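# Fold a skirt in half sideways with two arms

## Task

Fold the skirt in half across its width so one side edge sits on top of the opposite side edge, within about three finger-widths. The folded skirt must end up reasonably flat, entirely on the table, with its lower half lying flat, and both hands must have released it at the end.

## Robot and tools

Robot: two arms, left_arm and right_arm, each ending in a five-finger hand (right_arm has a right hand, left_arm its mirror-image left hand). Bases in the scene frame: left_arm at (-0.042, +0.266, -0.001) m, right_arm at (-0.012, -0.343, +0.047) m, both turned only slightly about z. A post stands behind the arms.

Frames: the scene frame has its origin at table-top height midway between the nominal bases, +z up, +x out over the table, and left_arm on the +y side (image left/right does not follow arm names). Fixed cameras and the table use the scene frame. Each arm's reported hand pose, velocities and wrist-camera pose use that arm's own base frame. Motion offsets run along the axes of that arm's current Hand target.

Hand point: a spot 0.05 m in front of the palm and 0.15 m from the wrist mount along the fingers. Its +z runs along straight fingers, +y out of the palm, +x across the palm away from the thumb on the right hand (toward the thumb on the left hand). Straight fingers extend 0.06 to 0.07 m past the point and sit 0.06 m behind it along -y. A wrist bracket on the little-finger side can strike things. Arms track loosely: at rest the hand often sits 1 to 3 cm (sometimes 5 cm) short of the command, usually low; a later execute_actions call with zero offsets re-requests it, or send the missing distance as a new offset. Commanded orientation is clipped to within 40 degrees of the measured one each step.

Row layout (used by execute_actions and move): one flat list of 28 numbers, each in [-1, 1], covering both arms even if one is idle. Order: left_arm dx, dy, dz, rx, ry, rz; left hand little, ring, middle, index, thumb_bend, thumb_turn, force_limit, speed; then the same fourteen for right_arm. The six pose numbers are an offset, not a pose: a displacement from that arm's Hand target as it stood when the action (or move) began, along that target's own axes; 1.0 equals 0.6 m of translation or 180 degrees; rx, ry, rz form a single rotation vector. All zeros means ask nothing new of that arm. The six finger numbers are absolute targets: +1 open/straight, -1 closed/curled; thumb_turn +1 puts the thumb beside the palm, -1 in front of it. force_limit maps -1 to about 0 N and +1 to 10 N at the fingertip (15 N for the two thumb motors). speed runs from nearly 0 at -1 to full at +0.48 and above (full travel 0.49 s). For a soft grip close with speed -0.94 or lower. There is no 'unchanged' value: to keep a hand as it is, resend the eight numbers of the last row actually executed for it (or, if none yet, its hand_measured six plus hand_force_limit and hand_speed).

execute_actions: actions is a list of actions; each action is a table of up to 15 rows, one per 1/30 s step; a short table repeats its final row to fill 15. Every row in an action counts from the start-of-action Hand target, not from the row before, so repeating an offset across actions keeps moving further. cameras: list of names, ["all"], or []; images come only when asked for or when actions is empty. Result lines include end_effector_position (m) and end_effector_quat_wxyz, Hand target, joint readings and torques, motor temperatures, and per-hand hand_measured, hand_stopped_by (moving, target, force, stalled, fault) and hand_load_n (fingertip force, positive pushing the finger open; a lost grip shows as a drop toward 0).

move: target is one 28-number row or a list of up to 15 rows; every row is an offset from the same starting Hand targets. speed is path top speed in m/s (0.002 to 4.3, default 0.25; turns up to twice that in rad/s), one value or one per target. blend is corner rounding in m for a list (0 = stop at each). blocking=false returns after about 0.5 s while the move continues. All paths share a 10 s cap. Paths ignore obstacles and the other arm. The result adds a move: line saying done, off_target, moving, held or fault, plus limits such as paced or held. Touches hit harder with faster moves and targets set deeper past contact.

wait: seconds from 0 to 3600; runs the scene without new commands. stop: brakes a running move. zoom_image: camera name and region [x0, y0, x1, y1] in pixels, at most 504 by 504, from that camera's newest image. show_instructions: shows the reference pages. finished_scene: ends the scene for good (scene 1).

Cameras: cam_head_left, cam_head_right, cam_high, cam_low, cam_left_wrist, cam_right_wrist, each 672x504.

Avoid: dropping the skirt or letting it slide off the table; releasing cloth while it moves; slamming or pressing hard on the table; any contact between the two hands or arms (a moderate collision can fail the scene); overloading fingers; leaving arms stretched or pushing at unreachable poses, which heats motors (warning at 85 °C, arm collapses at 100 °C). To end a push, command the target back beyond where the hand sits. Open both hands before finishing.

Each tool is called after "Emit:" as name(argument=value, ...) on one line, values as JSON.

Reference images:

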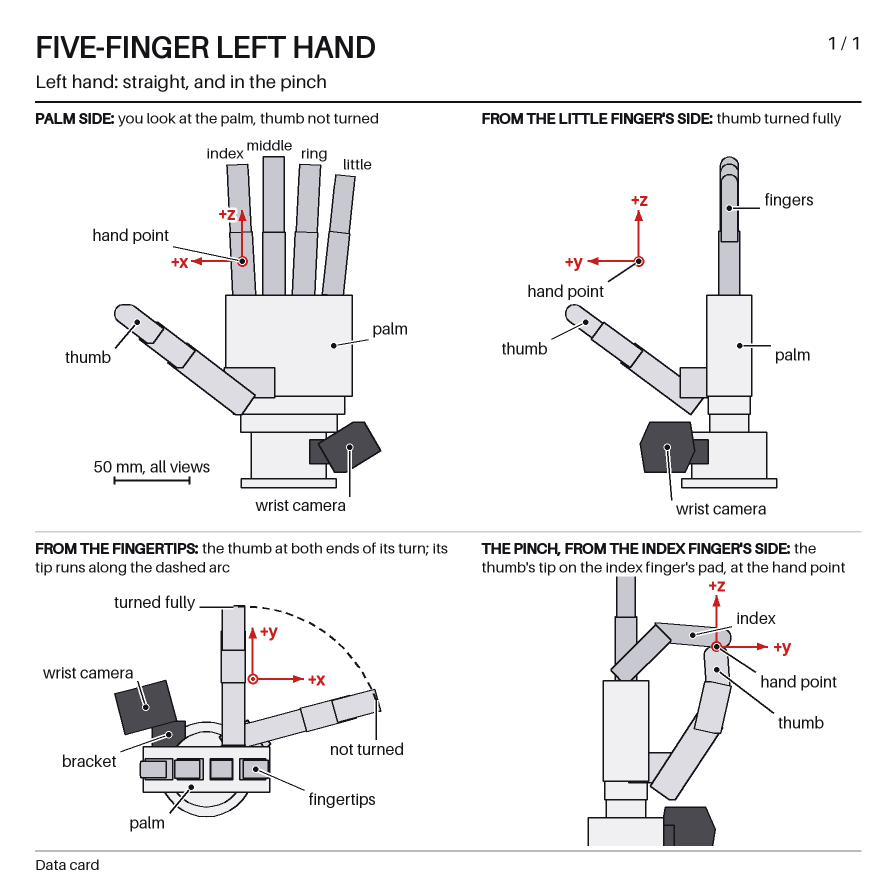

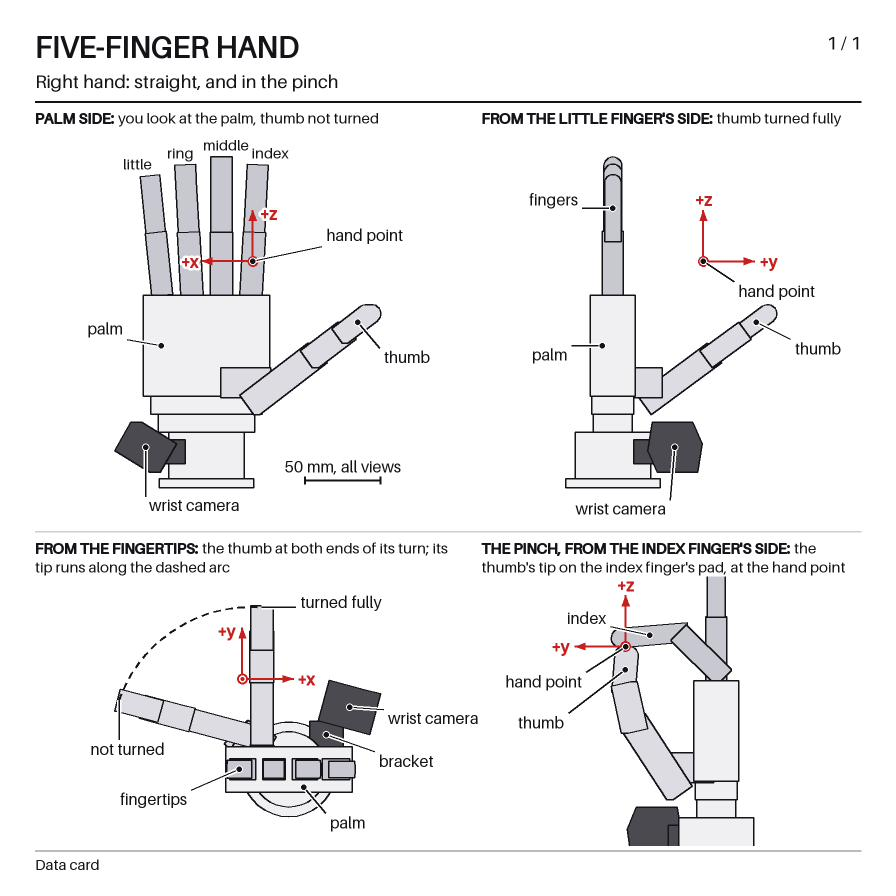

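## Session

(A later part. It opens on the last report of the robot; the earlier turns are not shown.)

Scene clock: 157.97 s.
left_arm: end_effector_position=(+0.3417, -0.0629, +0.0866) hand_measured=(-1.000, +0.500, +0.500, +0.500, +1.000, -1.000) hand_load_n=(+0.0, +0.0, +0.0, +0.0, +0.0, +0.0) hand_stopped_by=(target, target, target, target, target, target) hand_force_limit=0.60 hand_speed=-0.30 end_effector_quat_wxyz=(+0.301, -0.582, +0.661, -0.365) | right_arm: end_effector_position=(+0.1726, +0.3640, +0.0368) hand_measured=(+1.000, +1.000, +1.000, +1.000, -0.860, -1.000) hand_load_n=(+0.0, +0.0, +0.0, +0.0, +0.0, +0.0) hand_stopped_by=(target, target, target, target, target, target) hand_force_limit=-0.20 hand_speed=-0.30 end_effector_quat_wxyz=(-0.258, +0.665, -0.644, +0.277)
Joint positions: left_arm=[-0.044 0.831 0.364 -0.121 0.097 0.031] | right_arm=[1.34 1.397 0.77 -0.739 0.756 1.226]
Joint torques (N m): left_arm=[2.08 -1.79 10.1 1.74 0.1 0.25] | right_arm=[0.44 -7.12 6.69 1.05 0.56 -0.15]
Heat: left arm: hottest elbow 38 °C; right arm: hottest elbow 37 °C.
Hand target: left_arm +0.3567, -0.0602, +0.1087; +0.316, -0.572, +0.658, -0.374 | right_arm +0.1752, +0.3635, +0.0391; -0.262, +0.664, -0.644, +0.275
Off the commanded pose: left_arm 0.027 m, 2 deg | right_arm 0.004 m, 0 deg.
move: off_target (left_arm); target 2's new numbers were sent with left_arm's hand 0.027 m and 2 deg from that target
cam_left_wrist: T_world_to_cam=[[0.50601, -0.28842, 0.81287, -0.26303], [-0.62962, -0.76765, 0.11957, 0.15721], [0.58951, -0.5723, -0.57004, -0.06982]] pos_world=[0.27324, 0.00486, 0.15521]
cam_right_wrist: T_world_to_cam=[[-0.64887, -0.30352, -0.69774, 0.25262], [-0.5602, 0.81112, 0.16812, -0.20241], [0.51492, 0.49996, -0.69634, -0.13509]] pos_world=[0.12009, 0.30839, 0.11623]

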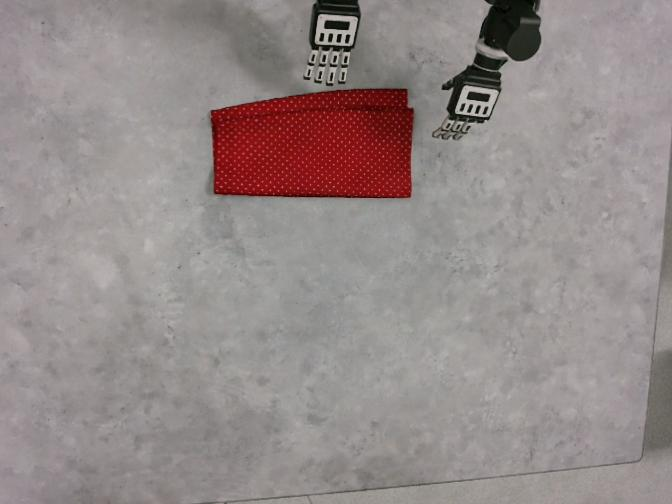

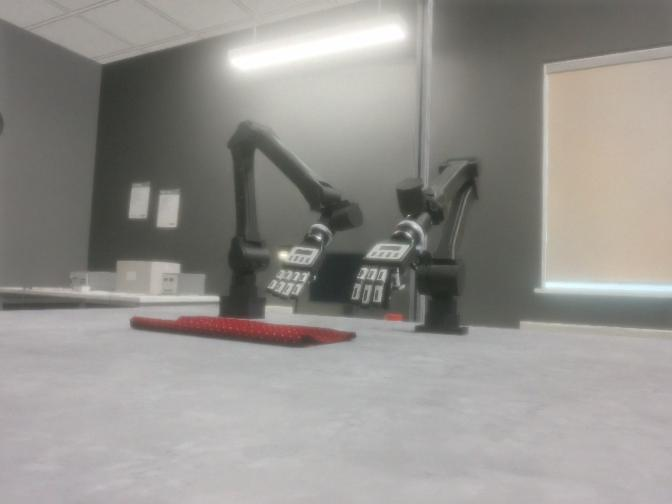

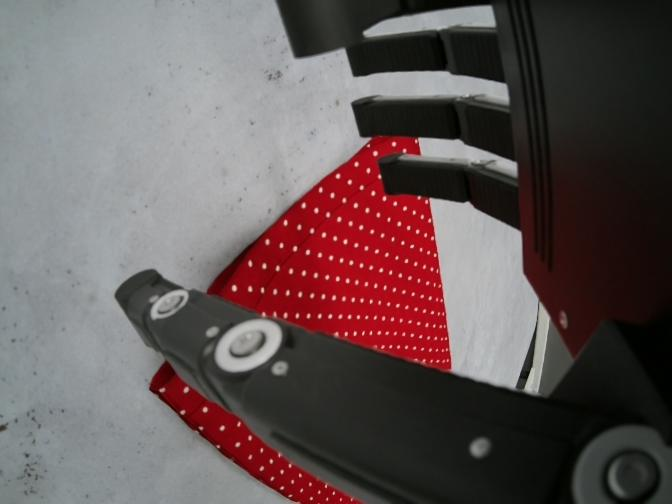

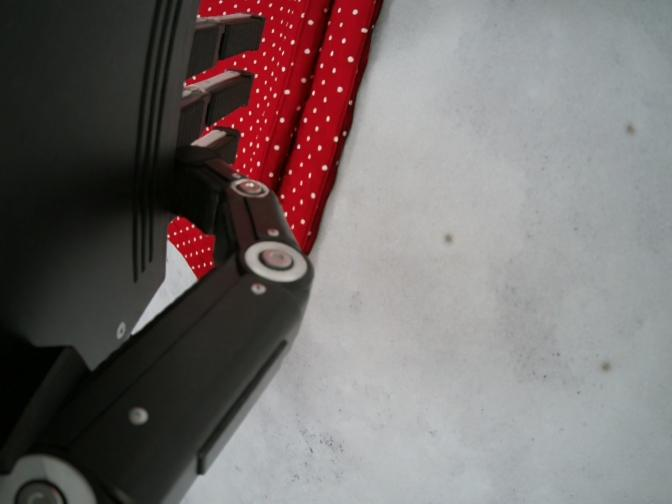

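Emit:
move(target=[0.0667,0.1122,-0.1068,-0.17,0,0,-1,-1,-1,1,1,-1,0.0,-0.3,-0.0698,0.0262,0.0158,0,0,0,1,1,1,1,-0.86,-1,-0.2,-0.3], speed=0.12, cameras=["cam_high","cam_low","cam_left_wrist","cam_right_wrist"])

Emit:
zoom_image(camera="cam_high", region=[330, 40, 450, 160])

Scene clock: 162.43 s.
left_arm: end_effector_position=(+0.2445, -0.0799, +0.0640) hand_measured=(-1.000, -1.000, -1.000, +1.000, +1.000, -1.000) hand_load_n=(+0.0, +0.0, +0.0, +0.0, +0.0, +0.0) hand_stopped_by=(target, target, target, target, target, target) hand_force_limit=0.00 hand_speed=-0.30 end_effector_quat_wxyz=(+0.144, -0.636, +0.739, -0.171) | right_arm: end_effector_position=(+0.1681, +0.3821, +0.0099) hand_measured=(+1.000, +1.000, +1.000, +1.000, -0.860, -1.000) hand_load_n=(+0.0, +0.0, +0.0, +0.0, +0.0, +0.0) hand_stopped_by=(target, target, target, target, target, target) hand_force_limit=-0.20 hand_speed=-0.30 end_effector_quat_wxyz=(-0.243, +0.671, -0.639, +0.286)
Joint positions: left_arm=[-0.196 0.882 0.522 -0.759 -0.016 -0.043] | right_arm=[1.363 1.514 0.814 -0.726 0.758 1.256]
Joint torques (N m): left_arm=[0.56 -1.49 10.48 0.98 -0.1 -0.07] | right_arm=[1.61 -6.71 9.92 0.94 0.77 0.05]
Heat: left arm: hottest elbow 39 °C; right arm: hottest elbow 37 °C.
Hand target: left_arm +0.2620, -0.0871, +0.0850; +0.154, -0.636, +0.733, -0.187 | right_arm +0.1699, +0.4047, +0.0201; -0.262, +0.664, -0.644, +0.275
Off the commanded pose: left_arm 0.028 m, 2 deg | right_arm 0.025 m, 3 deg.
move: off_target (left_arm, right_arm)
cam_left_wrist: T_world_to_cam=[[0.83164, -0.36364, 0.41971, -0.26077], [-0.51766, -0.78124, 0.34885, 0.04252], [0.20104, -0.50738, -0.83795, 0.08219]] pos_world=[0.22235, -0.0199, 0.16348]
cam_right_wrist: T_world_to_cam=[[-0.65522, -0.32969, -0.6797, 0.24737], [-0.55957, 0.81627, 0.14348, -0.21704], [0.50751, 0.47435, -0.71932, -0.1492]] pos_world=[0.11636, 0.32949, 0.09195]

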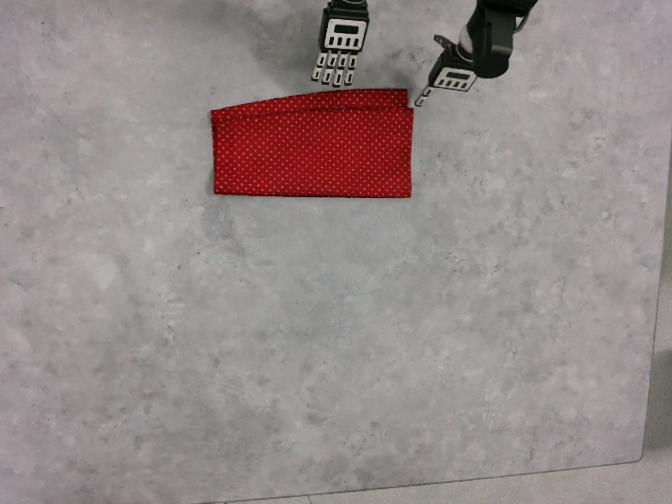

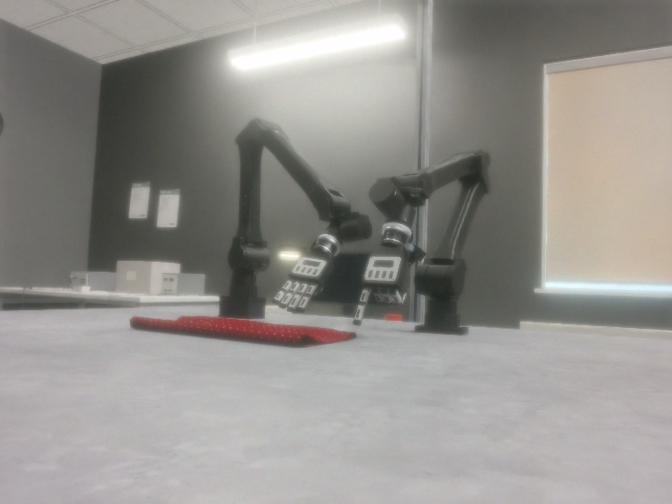

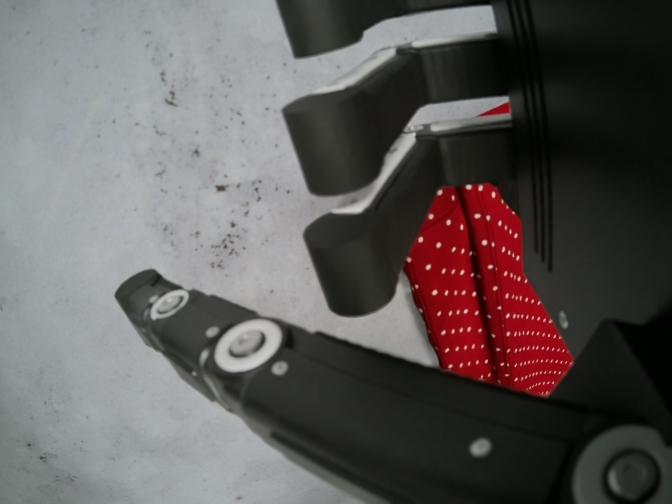

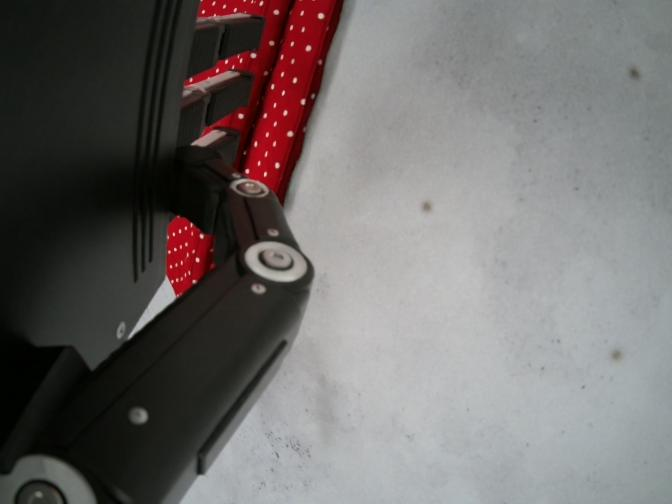

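Scaled by 4.200.

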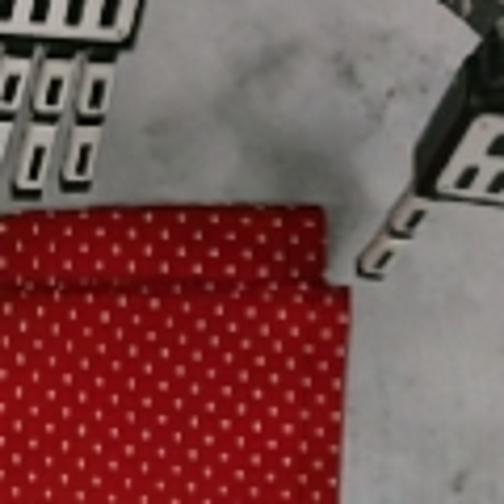

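Emit:
move(target=[0.0015,0.0337,0.0352,0,0,0,-1,-1,-1,1,1,-1,0.0,-0.3,-0.0038,0.0895,0.099,0,0,0,1,1,1,1,-0.86,-1,-0.2,-0.3], speed=0.08, cameras=["cam_high","cam_low"])

Emit:
zoom_image(camera="cam_high", region=[330, 40, 450, 160])

Emit:
zoom_image(camera="cam_low", region=[250, 250, 410, 370])

Scene clock: 164.20 s.
left_arm: end_effector_position=(+0.2539, -0.0834, +0.0614) hand_measured=(-1.000, -1.000, -1.000, +1.000, +1.000, -1.000) hand_load_n=(+0.0, +0.0, +0.0, +0.0, +0.0, +0.0) hand_stopped_by=(target, target, target, target, target, target) hand_force_limit=0.00 hand_speed=-0.30 end_effector_quat_wxyz=(+0.155, -0.633, +0.735, -0.185) | right_arm: end_effector_position=(+0.1795, +0.4143, -0.0387) hand_measured=(+1.000, +1.000, +1.000, +1.000, -0.860, -1.000) hand_load_n=(+0.0, +0.0, +0.5, +0.0, +0.0, +0.0) hand_stopped_by=(target, target, target, target, target, target) hand_force_limit=-0.20 hand_speed=-0.30 end_effector_quat_wxyz=(-0.281, +0.654, -0.646, +0.275)
Joint positions: left_arm=[-0.204 0.891 0.512 -0.704 -0.02 -0.05] | right_arm=[1.363 1.664 0.801 -0.477 0.782 1.256]
Joint torques (N m): left_arm=[0.5 -1.49 6.02 2.14 -0.1 -0.06] | right_arm=[0.97 -5.89 4.51 1.16 -0.34 -0.05]
Heat: left arm: hottest elbow 39 °C; right arm: hottest elbow 37 °C.
Hand target: left_arm +0.2540, -0.0872, +0.0570; +0.154, -0.635, +0.733, -0.187 | right_arm +0.1734, +0.4049, -0.0599; -0.262, +0.664, -0.644, +0.275
Off the commanded pose: left_arm 0.006 m, 0 deg | right_arm 0.024 m, 3 deg.
move: off_target (right_arm)

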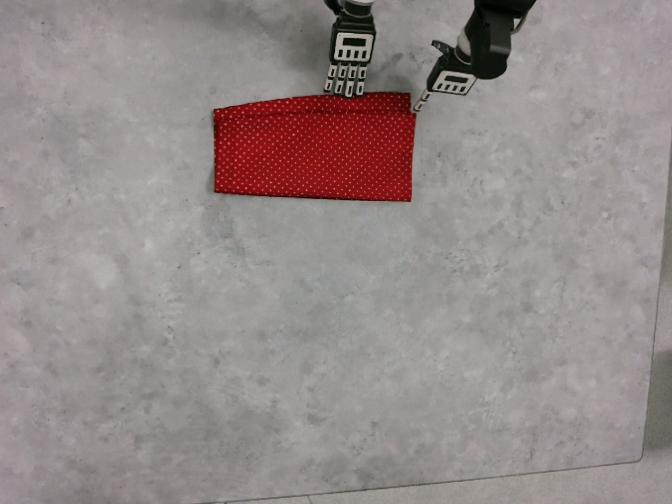

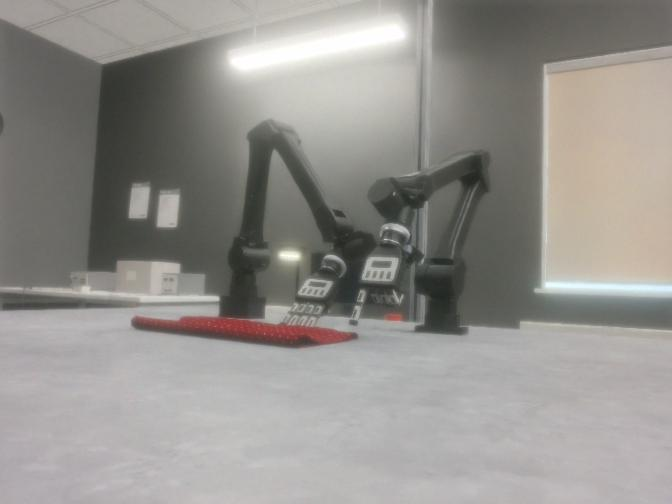

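Scaled by 4.200.

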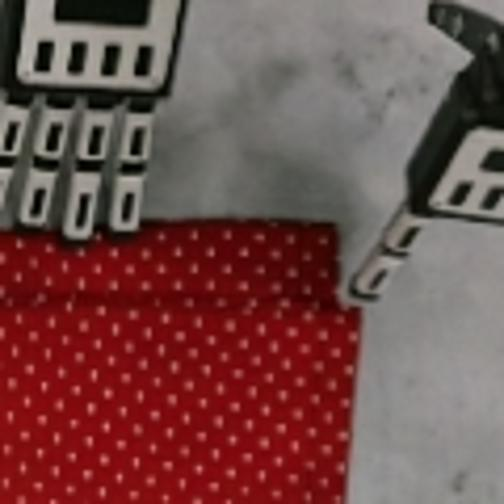

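Scaled by 3.150.

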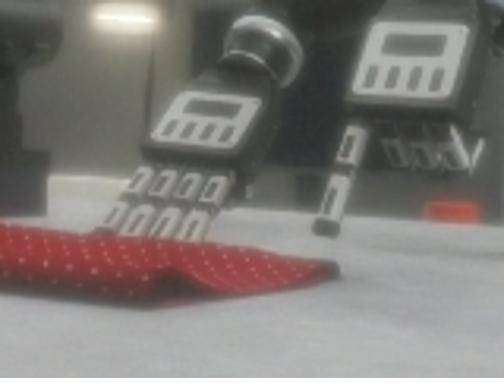

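Emit:
move(target=[-0.0202,0.0182,0.028,0,0,0,-1,-1,-1,1,1,-1,0.0,-0.3,0,0,0,0,0,0,1,1,1,1,-0.86,-1,-0.2,-0.3], speed=0.08, cameras=["cam_high","cam_low"])

Emit:
zoom_image(camera="cam_high", region=[330, 40, 450, 160])

Emit:
zoom_image(camera="cam_low", region=[250, 250, 410, 370])

Scene clock: 165.23 s.
left_arm: end_effector_position=(+0.2528, -0.0781, +0.0406) hand_measured=(-1.000, -1.000, -1.000, +1.000, +1.000, -1.000) hand_load_n=(+0.0, +0.0, +0.0, +0.0, +0.0, +0.0) hand_stopped_by=(target, target, target, target, target, target) hand_force_limit=0.00 hand_speed=-0.30 end_effector_quat_wxyz=(+0.151, -0.639, +0.731, -0.187) | right_arm: end_effector_position=(+0.1795, +0.4143, -0.0387) hand_measured=(+1.000, +1.000, +1.000, +1.000, -0.860, -1.000) hand_load_n=(+0.0, +0.0, +0.5, +0.0, +0.0, +0.0) hand_stopped_by=(target, target, target, target, target, target) hand_force_limit=-0.20 hand_speed=-0.30 end_effector_quat_wxyz=(-0.281, +0.654, -0.646, +0.275)
Joint positions: left_arm=[-0.173 0.919 0.466 -0.632 0 -0.038] | right_arm=[1.363 1.664 0.801 -0.477 0.782 1.256]
Joint torques (N m): left_arm=[2.26 -1.61 5.91 2.1 0.06 0.26] | right_arm=[0.97 -5.89 4.51 1.11 -0.33 -0.05]
Heat: left arm: hottest elbow 39 °C; right arm: hottest elbow 37 °C.
Hand target: left_arm +0.2541, -0.0752, +0.0369; +0.154, -0.636, +0.733, -0.187 | right_arm +0.1734, +0.4049, -0.0599; -0.262, +0.664, -0.644, +0.275
Off the commanded pose: left_arm 0.005 m, 1 deg | right_arm 0.024 m, 3 deg.
move: done

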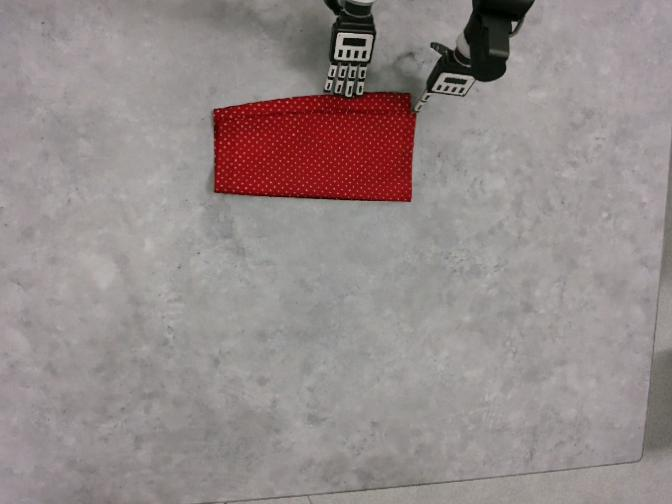

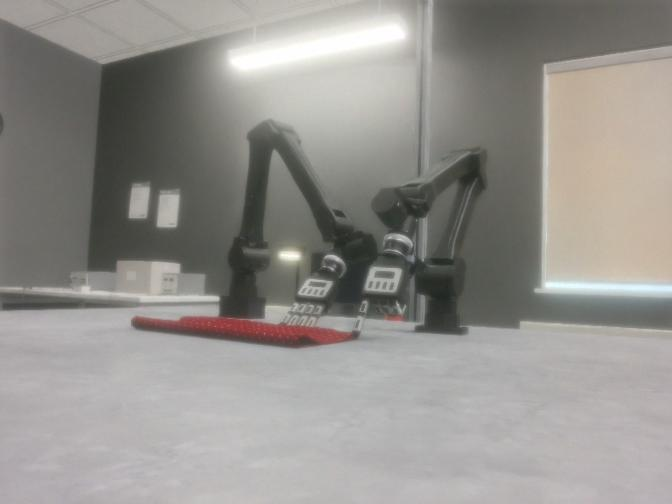

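Scaled by 4.200.

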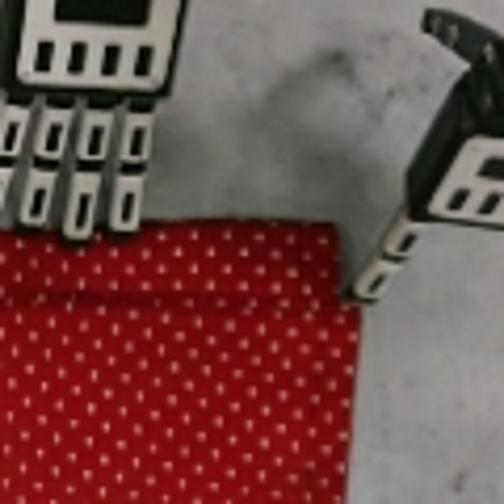

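Scaled by 3.150.

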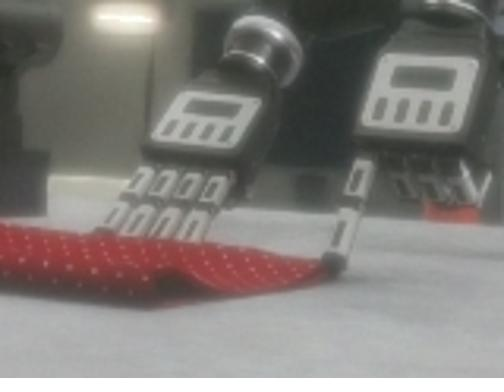

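Emit:
move(target=[-0.0245,-0.036,-0.0037,0,0,0,-1,-1,-1,1,1,-1,0.0,-0.3,0,0,0,0,0,0,1,1,1,1,-0.86,-1,-0.2,-0.3], speed=0.08, cameras=["cam_high","cam_low"])

Emit:
zoom_image(camera="cam_high", region=[330, 40, 450, 160])

Emit:
zoom_image(camera="cam_low", region=[250, 250, 410, 370])

Scene clock: 166.33 s.
left_arm: end_effector_position=(+0.2542, -0.0648, +0.0344) hand_measured=(-1.000, -1.000, -1.000, +1.000, +1.000, -1.000) hand_load_n=(+0.0, +0.0, +0.0, +0.0, +0.0, +0.0) hand_stopped_by=(target, target, target, target, target, target) hand_force_limit=0.00 hand_speed=-0.30 end_effector_quat_wxyz=(+0.140, -0.641, +0.734, -0.176) | right_arm: end_effector_position=(+0.1795, +0.4143, -0.0387) hand_measured=(+1.000, +1.000, +1.000, +1.000, -0.860, -1.000) hand_load_n=(+0.0, +0.0, +0.5, +0.0, +0.0, +0.0) hand_stopped_by=(target, target, target, target, target, target) hand_force_limit=-0.20 hand_speed=-0.30 end_effector_quat_wxyz=(-0.281, +0.654, -0.646, +0.275)
Joint positions: left_arm=[-0.111 0.957 0.472 -0.632 0.03 0.016] | right_arm=[1.363 1.664 0.801 -0.477 0.782 1.256]
Joint torques (N m): left_arm=[2.32 -1.49 9.48 1.54 0 0.26] | right_arm=[0.91 -5.83 4.52 1.1 -0.33 -0.05]
Heat: left arm: hottest elbow 39 °C; right arm: hottest elbow 37 °C.
Hand target: left_arm +0.2740, -0.0631, +0.0488; +0.154, -0.635, +0.733, -0.187 | right_arm +0.1734, +0.4049, -0.0599; -0.262, +0.664, -0.644, +0.275
Off the commanded pose: left_arm 0.025 m, 2 deg | right_arm 0.024 m, 3 deg.
move: off_target (left_arm)

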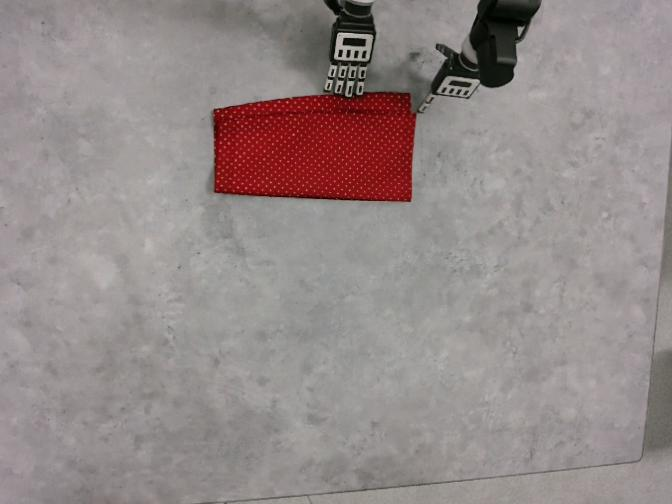

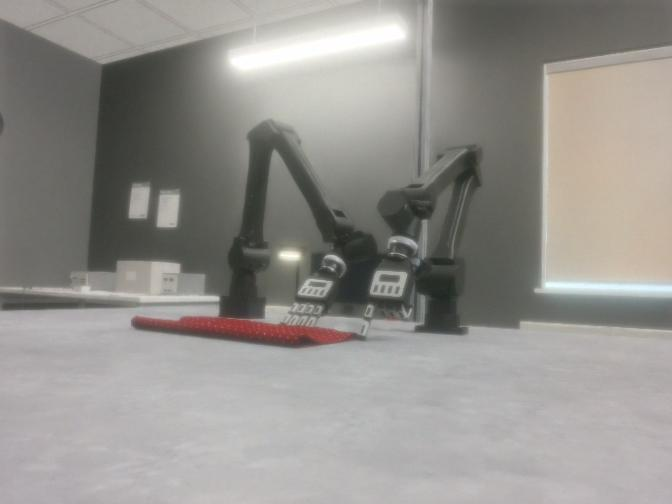

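Scaled by 4.200.

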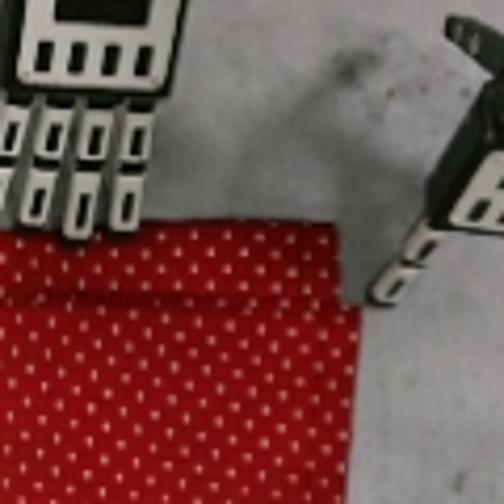

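Scaled by 3.150.

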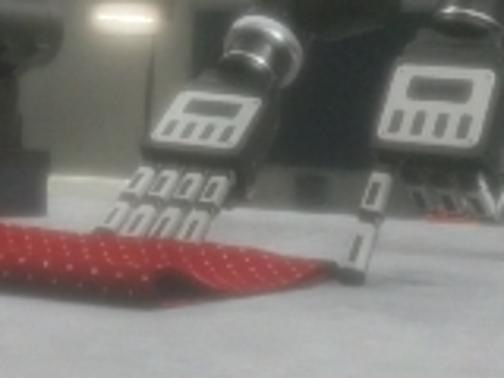

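Emit:
move(target=[0.0025,-0.03,-0.0125,0,0,0,-1,-1,-1,1,1,-1,0.0,-0.3,0,0,0,0,0,0,1,1,1,1,-0.86,-1,-0.2,-0.3], speed=0.08, cameras=["cam_high","cam_low"])

Emit:
zoom_image(camera="cam_high", region=[330, 40, 450, 160])

Emit:
zoom_image(camera="cam_low", region=[250, 250, 410, 370])

Scene clock: 167.30 s.
left_arm: end_effector_position=(+0.2688, -0.0663, +0.0475) hand_measured=(-1.000, -1.000, -1.000, +1.000, +1.000, -1.000) hand_load_n=(+0.0, +0.0, +0.0, +0.0, +0.0, +0.0) hand_stopped_by=(target, target, target, target, target, target) hand_force_limit=0.00 hand_speed=-0.30 end_effector_quat_wxyz=(+0.143, -0.641, +0.733, -0.178) | right_arm: end_effector_position=(+0.1795, +0.4143, -0.0387) hand_measured=(+1.000, +1.000, +1.000, +1.000, -0.860, -1.000) hand_load_n=(+0.0, +0.0, +0.5, +0.0, +0.0, +0.0) hand_stopped_by=(target, target, target, target, target, target) hand_force_limit=-0.20 hand_speed=-0.30 end_effector_quat_wxyz=(-0.281, +0.654, -0.646, +0.275)
Joint positions: left_arm=[-0.111 0.981 0.523 -0.652 0.029 0.016] | right_arm=[1.363 1.664 0.801 -0.477 0.782 1.256]
Joint torques (N m): left_arm=[1.73 -2.2 9.83 1.02 -0.06 0.2] | right_arm=[1.03 -5.89 4.52 1.11 -0.34 -0.05]
Heat: left arm: hottest elbow 39 °C; right arm: hottest elbow 37 °C.
Hand target: left_arm +0.2860, -0.0662, +0.0639; +0.154, -0.635, +0.733, -0.187 | right_arm +0.1734, +0.4049, -0.0599; -0.262, +0.664, -0.644, +0.275
Off the commanded pose: left_arm 0.024 m, 2 deg | right_arm 0.024 m, 3 deg.
move: off_target (left_arm)

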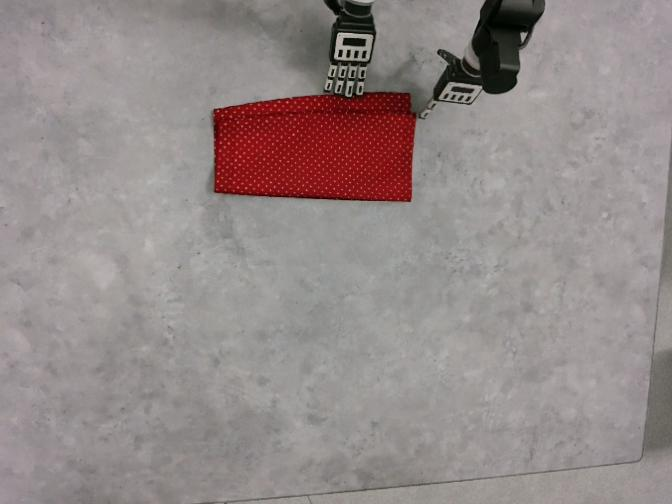

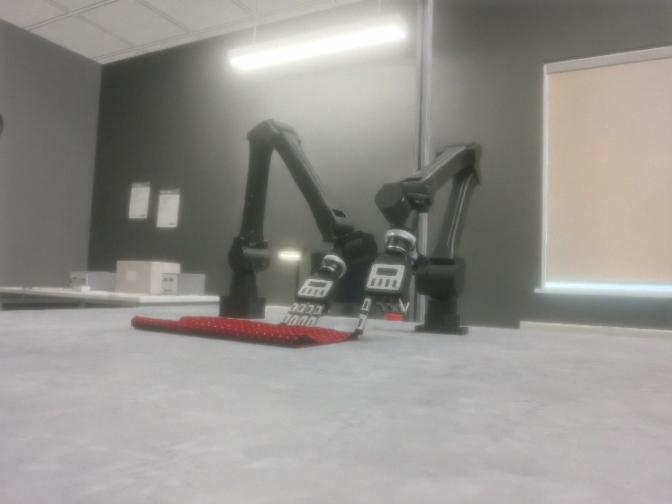

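Scaled by 4.200.

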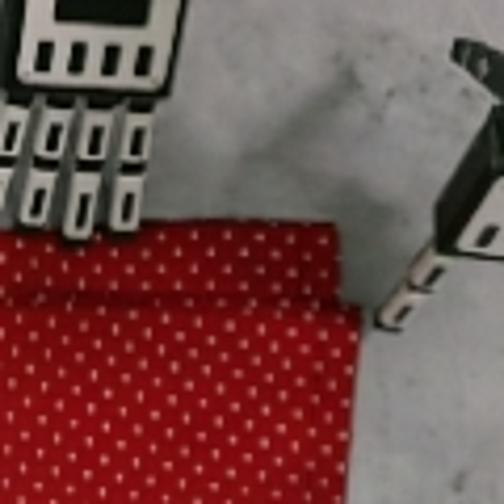

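Scaled by 3.150.

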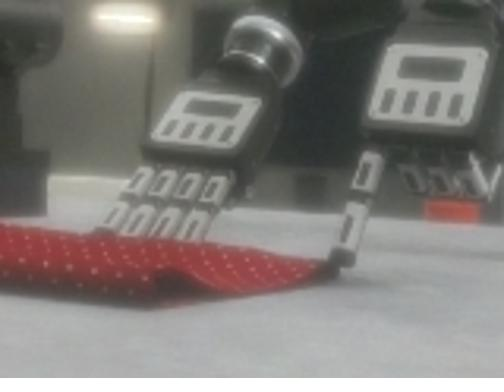

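Emit:
move(target=[0.0207,0.0513,0.0525,0,0,0,-1,-1,-1,1,1,-1,0.0,-0.3,0,0,0,0,0,0,1,1,1,1,-0.86,-1,-0.2,-0.3], speed=0.08, cameras=["cam_high","cam_low"])

Emit:
zoom_image(camera="cam_high", region=[330, 40, 450, 160])

Emit:
zoom_image(camera="cam_low", region=[250, 250, 410, 370])

Scene clock: 168.47 s.
left_arm: end_effector_position=(+0.2756, -0.0735, +0.0301) hand_measured=(-1.000, -1.000, -1.000, +1.000, +1.000, -1.000) hand_load_n=(+0.0, +0.0, +0.0, +0.0, +0.0, +0.0) hand_stopped_by=(target, target, target, target, target, target) hand_force_limit=0.00 hand_speed=-0.30 end_effector_quat_wxyz=(+0.160, -0.633, +0.734, -0.190) | right_arm: end_effector_position=(+0.1795, +0.4143, -0.0387) hand_measured=(+1.000, +1.000, +1.000, +1.000, -0.860, -1.000) hand_load_n=(-0.5, +0.0, +0.5, +0.5, +0.0, +0.0) hand_stopped_by=(target, target, target, target, target, target) hand_force_limit=-0.20 hand_speed=-0.30 end_effector_quat_wxyz=(-0.281, +0.654, -0.646, +0.275)
Joint positions: left_arm=[-0.147 1.01 0.48 -0.54 0.006 0] | right_arm=[1.363 1.664 0.801 -0.477 0.782 1.256]
Joint torques (N m): left_arm=[0.44 -1.9 5.26 2.1 -0.09 -0.05] | right_arm=[0.97 -5.83 4.52 1.1 -0.33 -0.05]
Heat: left arm: hottest elbow 39 °C; right arm: hottest elbow 37 °C.
Hand target: left_arm +0.2720, -0.0772, +0.0218; +0.154, -0.635, +0.733, -0.187 | right_arm +0.1734, +0.4049, -0.0599; -0.262, +0.664, -0.644, +0.275
Off the commanded pose: left_arm 0.010 m, 1 deg | right_arm 0.024 m, 3 deg.
move: done

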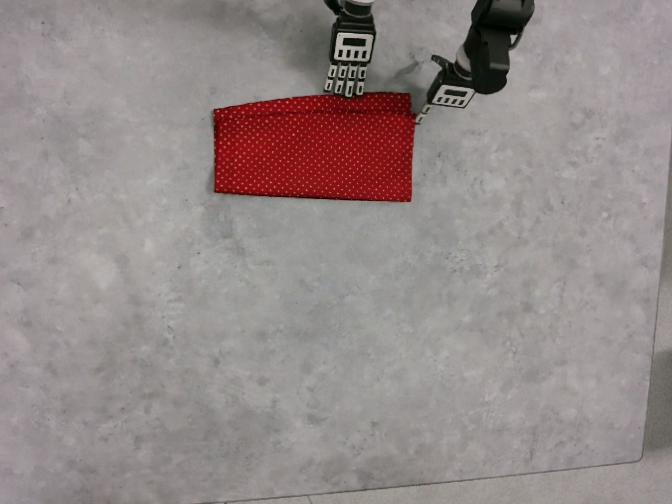

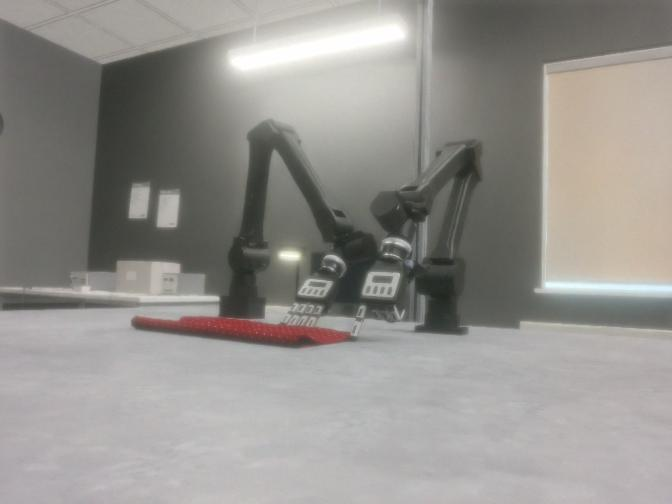

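Scaled by 4.200.

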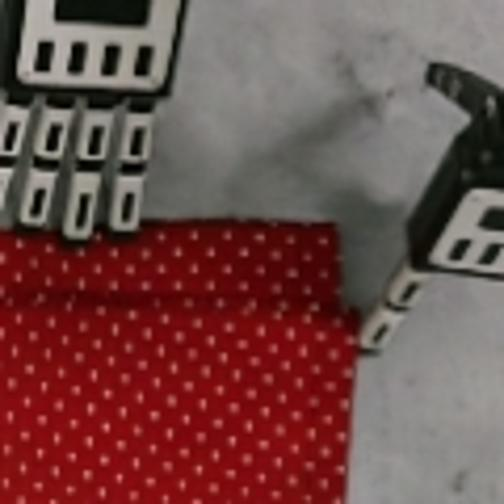

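Scaled by 3.150.

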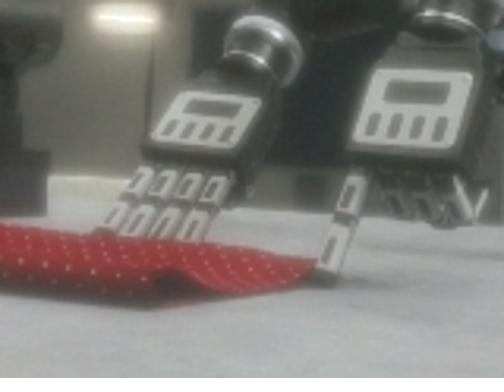

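Emit:
move(target=[[0.0137,-0.0188,-0.0313,0,0,0,-1,-1,-1,1,1,-1,0.0,-0.3,0,0,0,0,0,0,1,1,1,1,-0.86,-1,-0.2,-0.3],[0.0157,0.0087,0.0068,0,0,0,-1,-1,-1,1,1,-1,0.0,-0.3,0,0,0,0,0,0,1,1,1,1,-0.86,-1,-0.2,-0.3]], speed=0.08, cameras=["cam_high","cam_low"])

Emit:
zoom_image(camera="cam_high", region=[330, 40, 450, 160])

Emit:
zoom_image(camera="cam_low", region=[250, 250, 410, 370])

Scene clock: 170.27 s.
left_arm: end_effector_position=(+0.2751, -0.0831, +0.0285) hand_measured=(-1.000, -1.000, -1.000, +1.000, +1.000, -1.000) hand_load_n=(+0.0, +0.0, +0.0, +0.0, +0.0, +0.0) hand_stopped_by=(target, target, target, target, target, target) hand_force_limit=0.00 hand_speed=-0.30 end_effector_quat_wxyz=(+0.164, -0.633, +0.731, -0.195) | right_arm: end_effector_position=(+0.1795, +0.4143, -0.0387) hand_measured=(+1.000, +1.000, +1.000, +1.000, -0.860, -1.000) hand_load_n=(+0.0, +0.0, +0.5, +0.0, +0.0, +0.0) hand_stopped_by=(target, target, target, target, target, target) hand_force_limit=-0.20 hand_speed=-0.30 end_effector_quat_wxyz=(-0.281, +0.654, -0.646, +0.275)
Joint positions: left_arm=[-0.185 1.006 0.469 -0.519 -0.013 -0.037] | right_arm=[1.363 1.664 0.801 -0.477 0.782 1.256]
Joint torques (N m): left_arm=[0.38 -1.32 4.9 2.06 -0.08 -0.05] | right_arm=[0.97 -5.89 4.52 1.11 -0.33 -0.05]
Heat: left arm: hottest elbow 39 °C; right arm: hottest elbow 37 °C.
Hand target: left_arm +0.2679, -0.0862, +0.0159; +0.154, -0.635, +0.733, -0.187 | right_arm +0.1734, +0.4049, -0.0599; -0.262, +0.664, -0.644, +0.275
Off the commanded pose: left_arm 0.015 m, 2 deg | right_arm 0.024 m, 3 deg.
move: off_target (left_arm)

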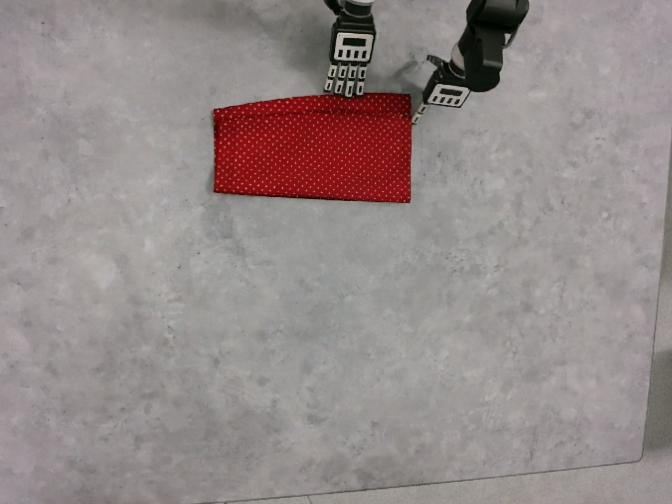

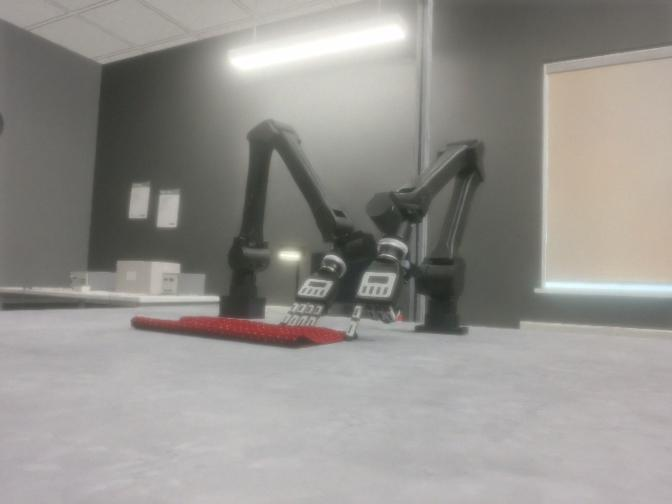

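Scaled by 4.200.

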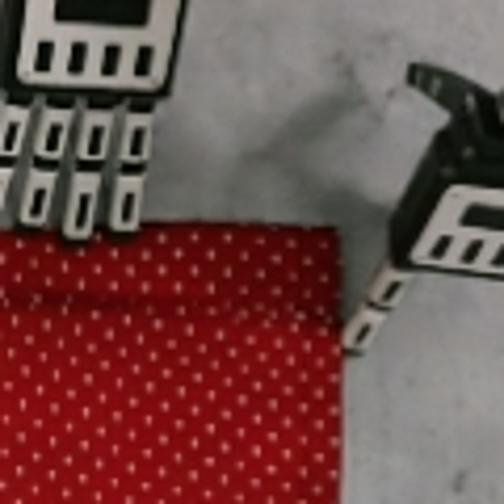

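Scaled by 3.150.

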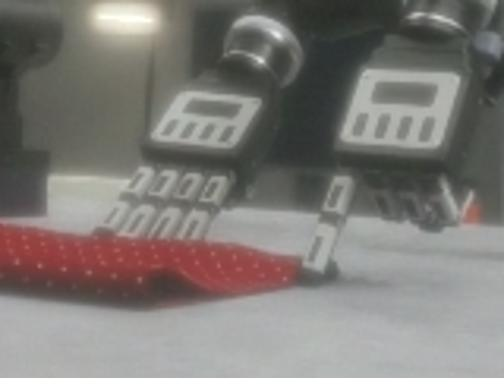

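Emit:
zoom_image(camera="cam_high", region=[395, 95, 435, 135])

Emit:
zoom_image(camera="cam_low", region=[325, 305, 385, 350])

Scaled by 12.600.

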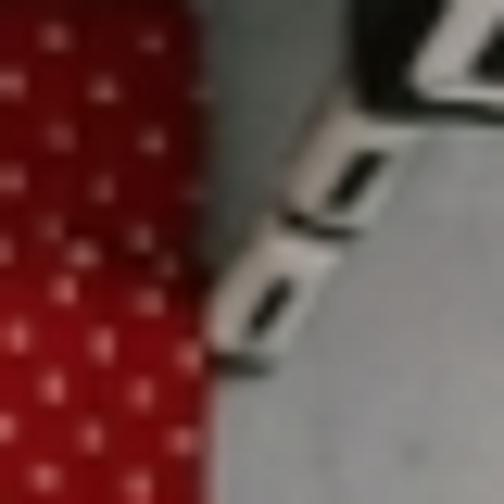

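Scaled by 8.400.

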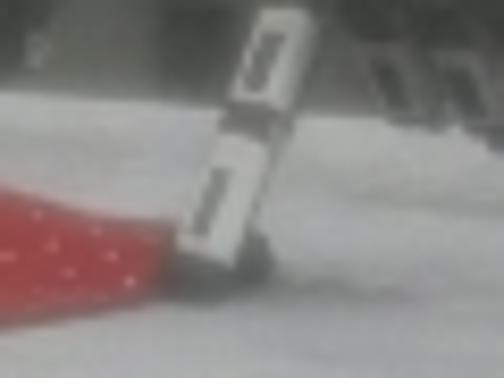

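Emit:
move(target=[[0.0024,-0.094,-0.1768,0,0,0,-1,-1,-1,1,1,-1,0.0,-0.3,0,0,0,0,0,0,1,1,1,1,-0.86,-1,-0.2,-0.3],[-0.0635,-0.3998,-0.0148,-0.112,-0.136,-0.533,-1,-1,-1,0,1,-1,0.0,-0.3,0,0,0,0,0,0,1,1,1,1,-0.86,-1,-0.2,-0.3]], speed=[0.12,0.25], cameras=["cam_high","cam_low","cam_left_wrist"])

Emit:
zoom_image(camera="cam_low", region=[250, 290, 390, 370])

Scene clock: 178.30 s.
left_arm: end_effector_position=(+0.4605, -0.0809, +0.1209) hand_measured=(-1.000, -1.000, -1.000, +0.000, +1.000, -1.000) hand_load_n=(+0.0, +0.0, +0.0, +0.0, +0.0, +0.0) hand_stopped_by=(target, target, target, target, target, target) hand_force_limit=0.00 hand_speed=-0.30 end_effector_quat_wxyz=(-0.001, +1.000, -0.013, -0.015) | right_arm: end_effector_position=(+0.1795, +0.4143, -0.0387) hand_measured=(+1.000, +1.000, +1.000, +1.000, -0.860, -1.000) hand_load_n=(+0.0, +0.0, +0.0, +0.0, +0.0, +0.0) hand_stopped_by=(target, target, target, target, target, target) hand_force_limit=-0.20 hand_speed=-0.30 end_effector_quat_wxyz=(-0.281, +0.654, -0.646, +0.275)
Joint positions: left_arm=[-0.046 1.539 1.216 -1.278 -0.001 -1.591] | right_arm=[1.363 1.664 0.801 -0.477 0.782 1.256]
Joint torques (N m): left_arm=[2.2 -9.41 9.7 0.13 0.07 -0.06] | right_arm=[0.97 -5.77 4.52 1.1 -0.33 -0.05]
Heat: left arm: hottest elbow 40 °C; right arm: hottest elbow 37 °C.
Hand target: left_arm +0.4790, -0.0773, +0.1359; +0.000, +1.000, +0.000, +0.000 | right_arm +0.1734, +0.4049, -0.0599; -0.262, +0.664, -0.644, +0.275
Off the commanded pose: left_arm 0.024 m, 2 deg | right_arm 0.024 m, 3 deg.
move: off_target (left_arm); target 2's new numbers were sent with left_arm's hand 0.024 m and 2 deg from that target
cam_left_wrist: T_world_to_cam=[[0.26156, 0.96511, -0.01179, -0.04247], [0.86013, -0.22753, 0.45652, -0.46887], [0.43791, -0.12955, -0.88963, 0.01363]] pos_world=[0.40843, -0.06393, 0.22567]

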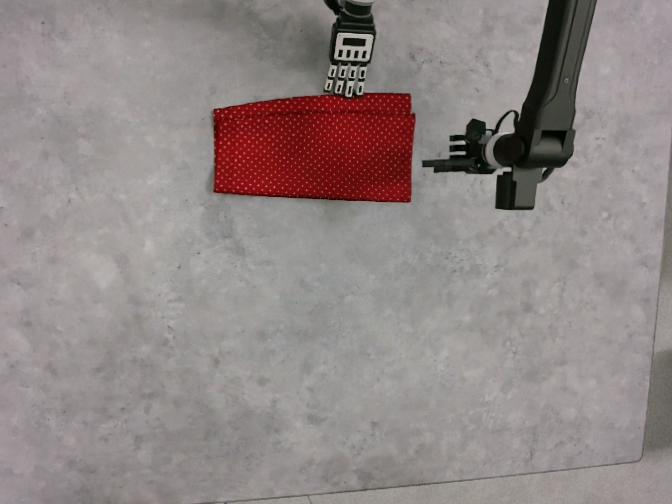

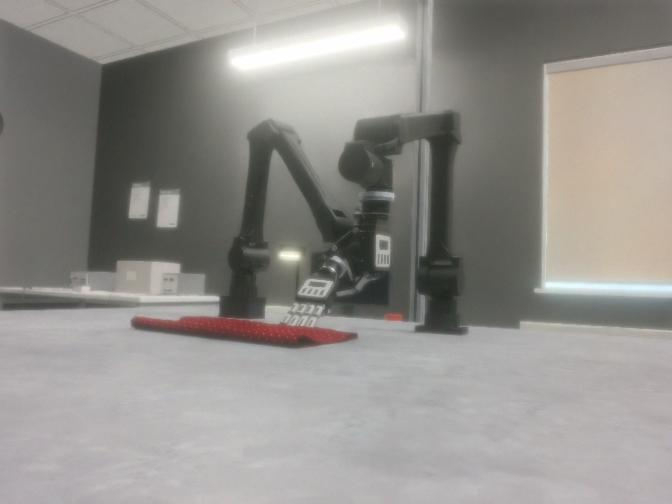

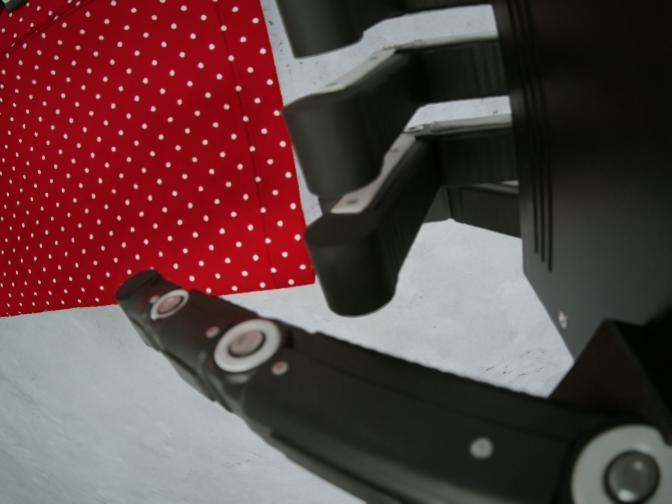

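Scaled by 3.600.

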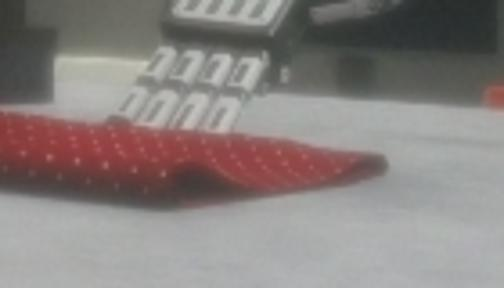

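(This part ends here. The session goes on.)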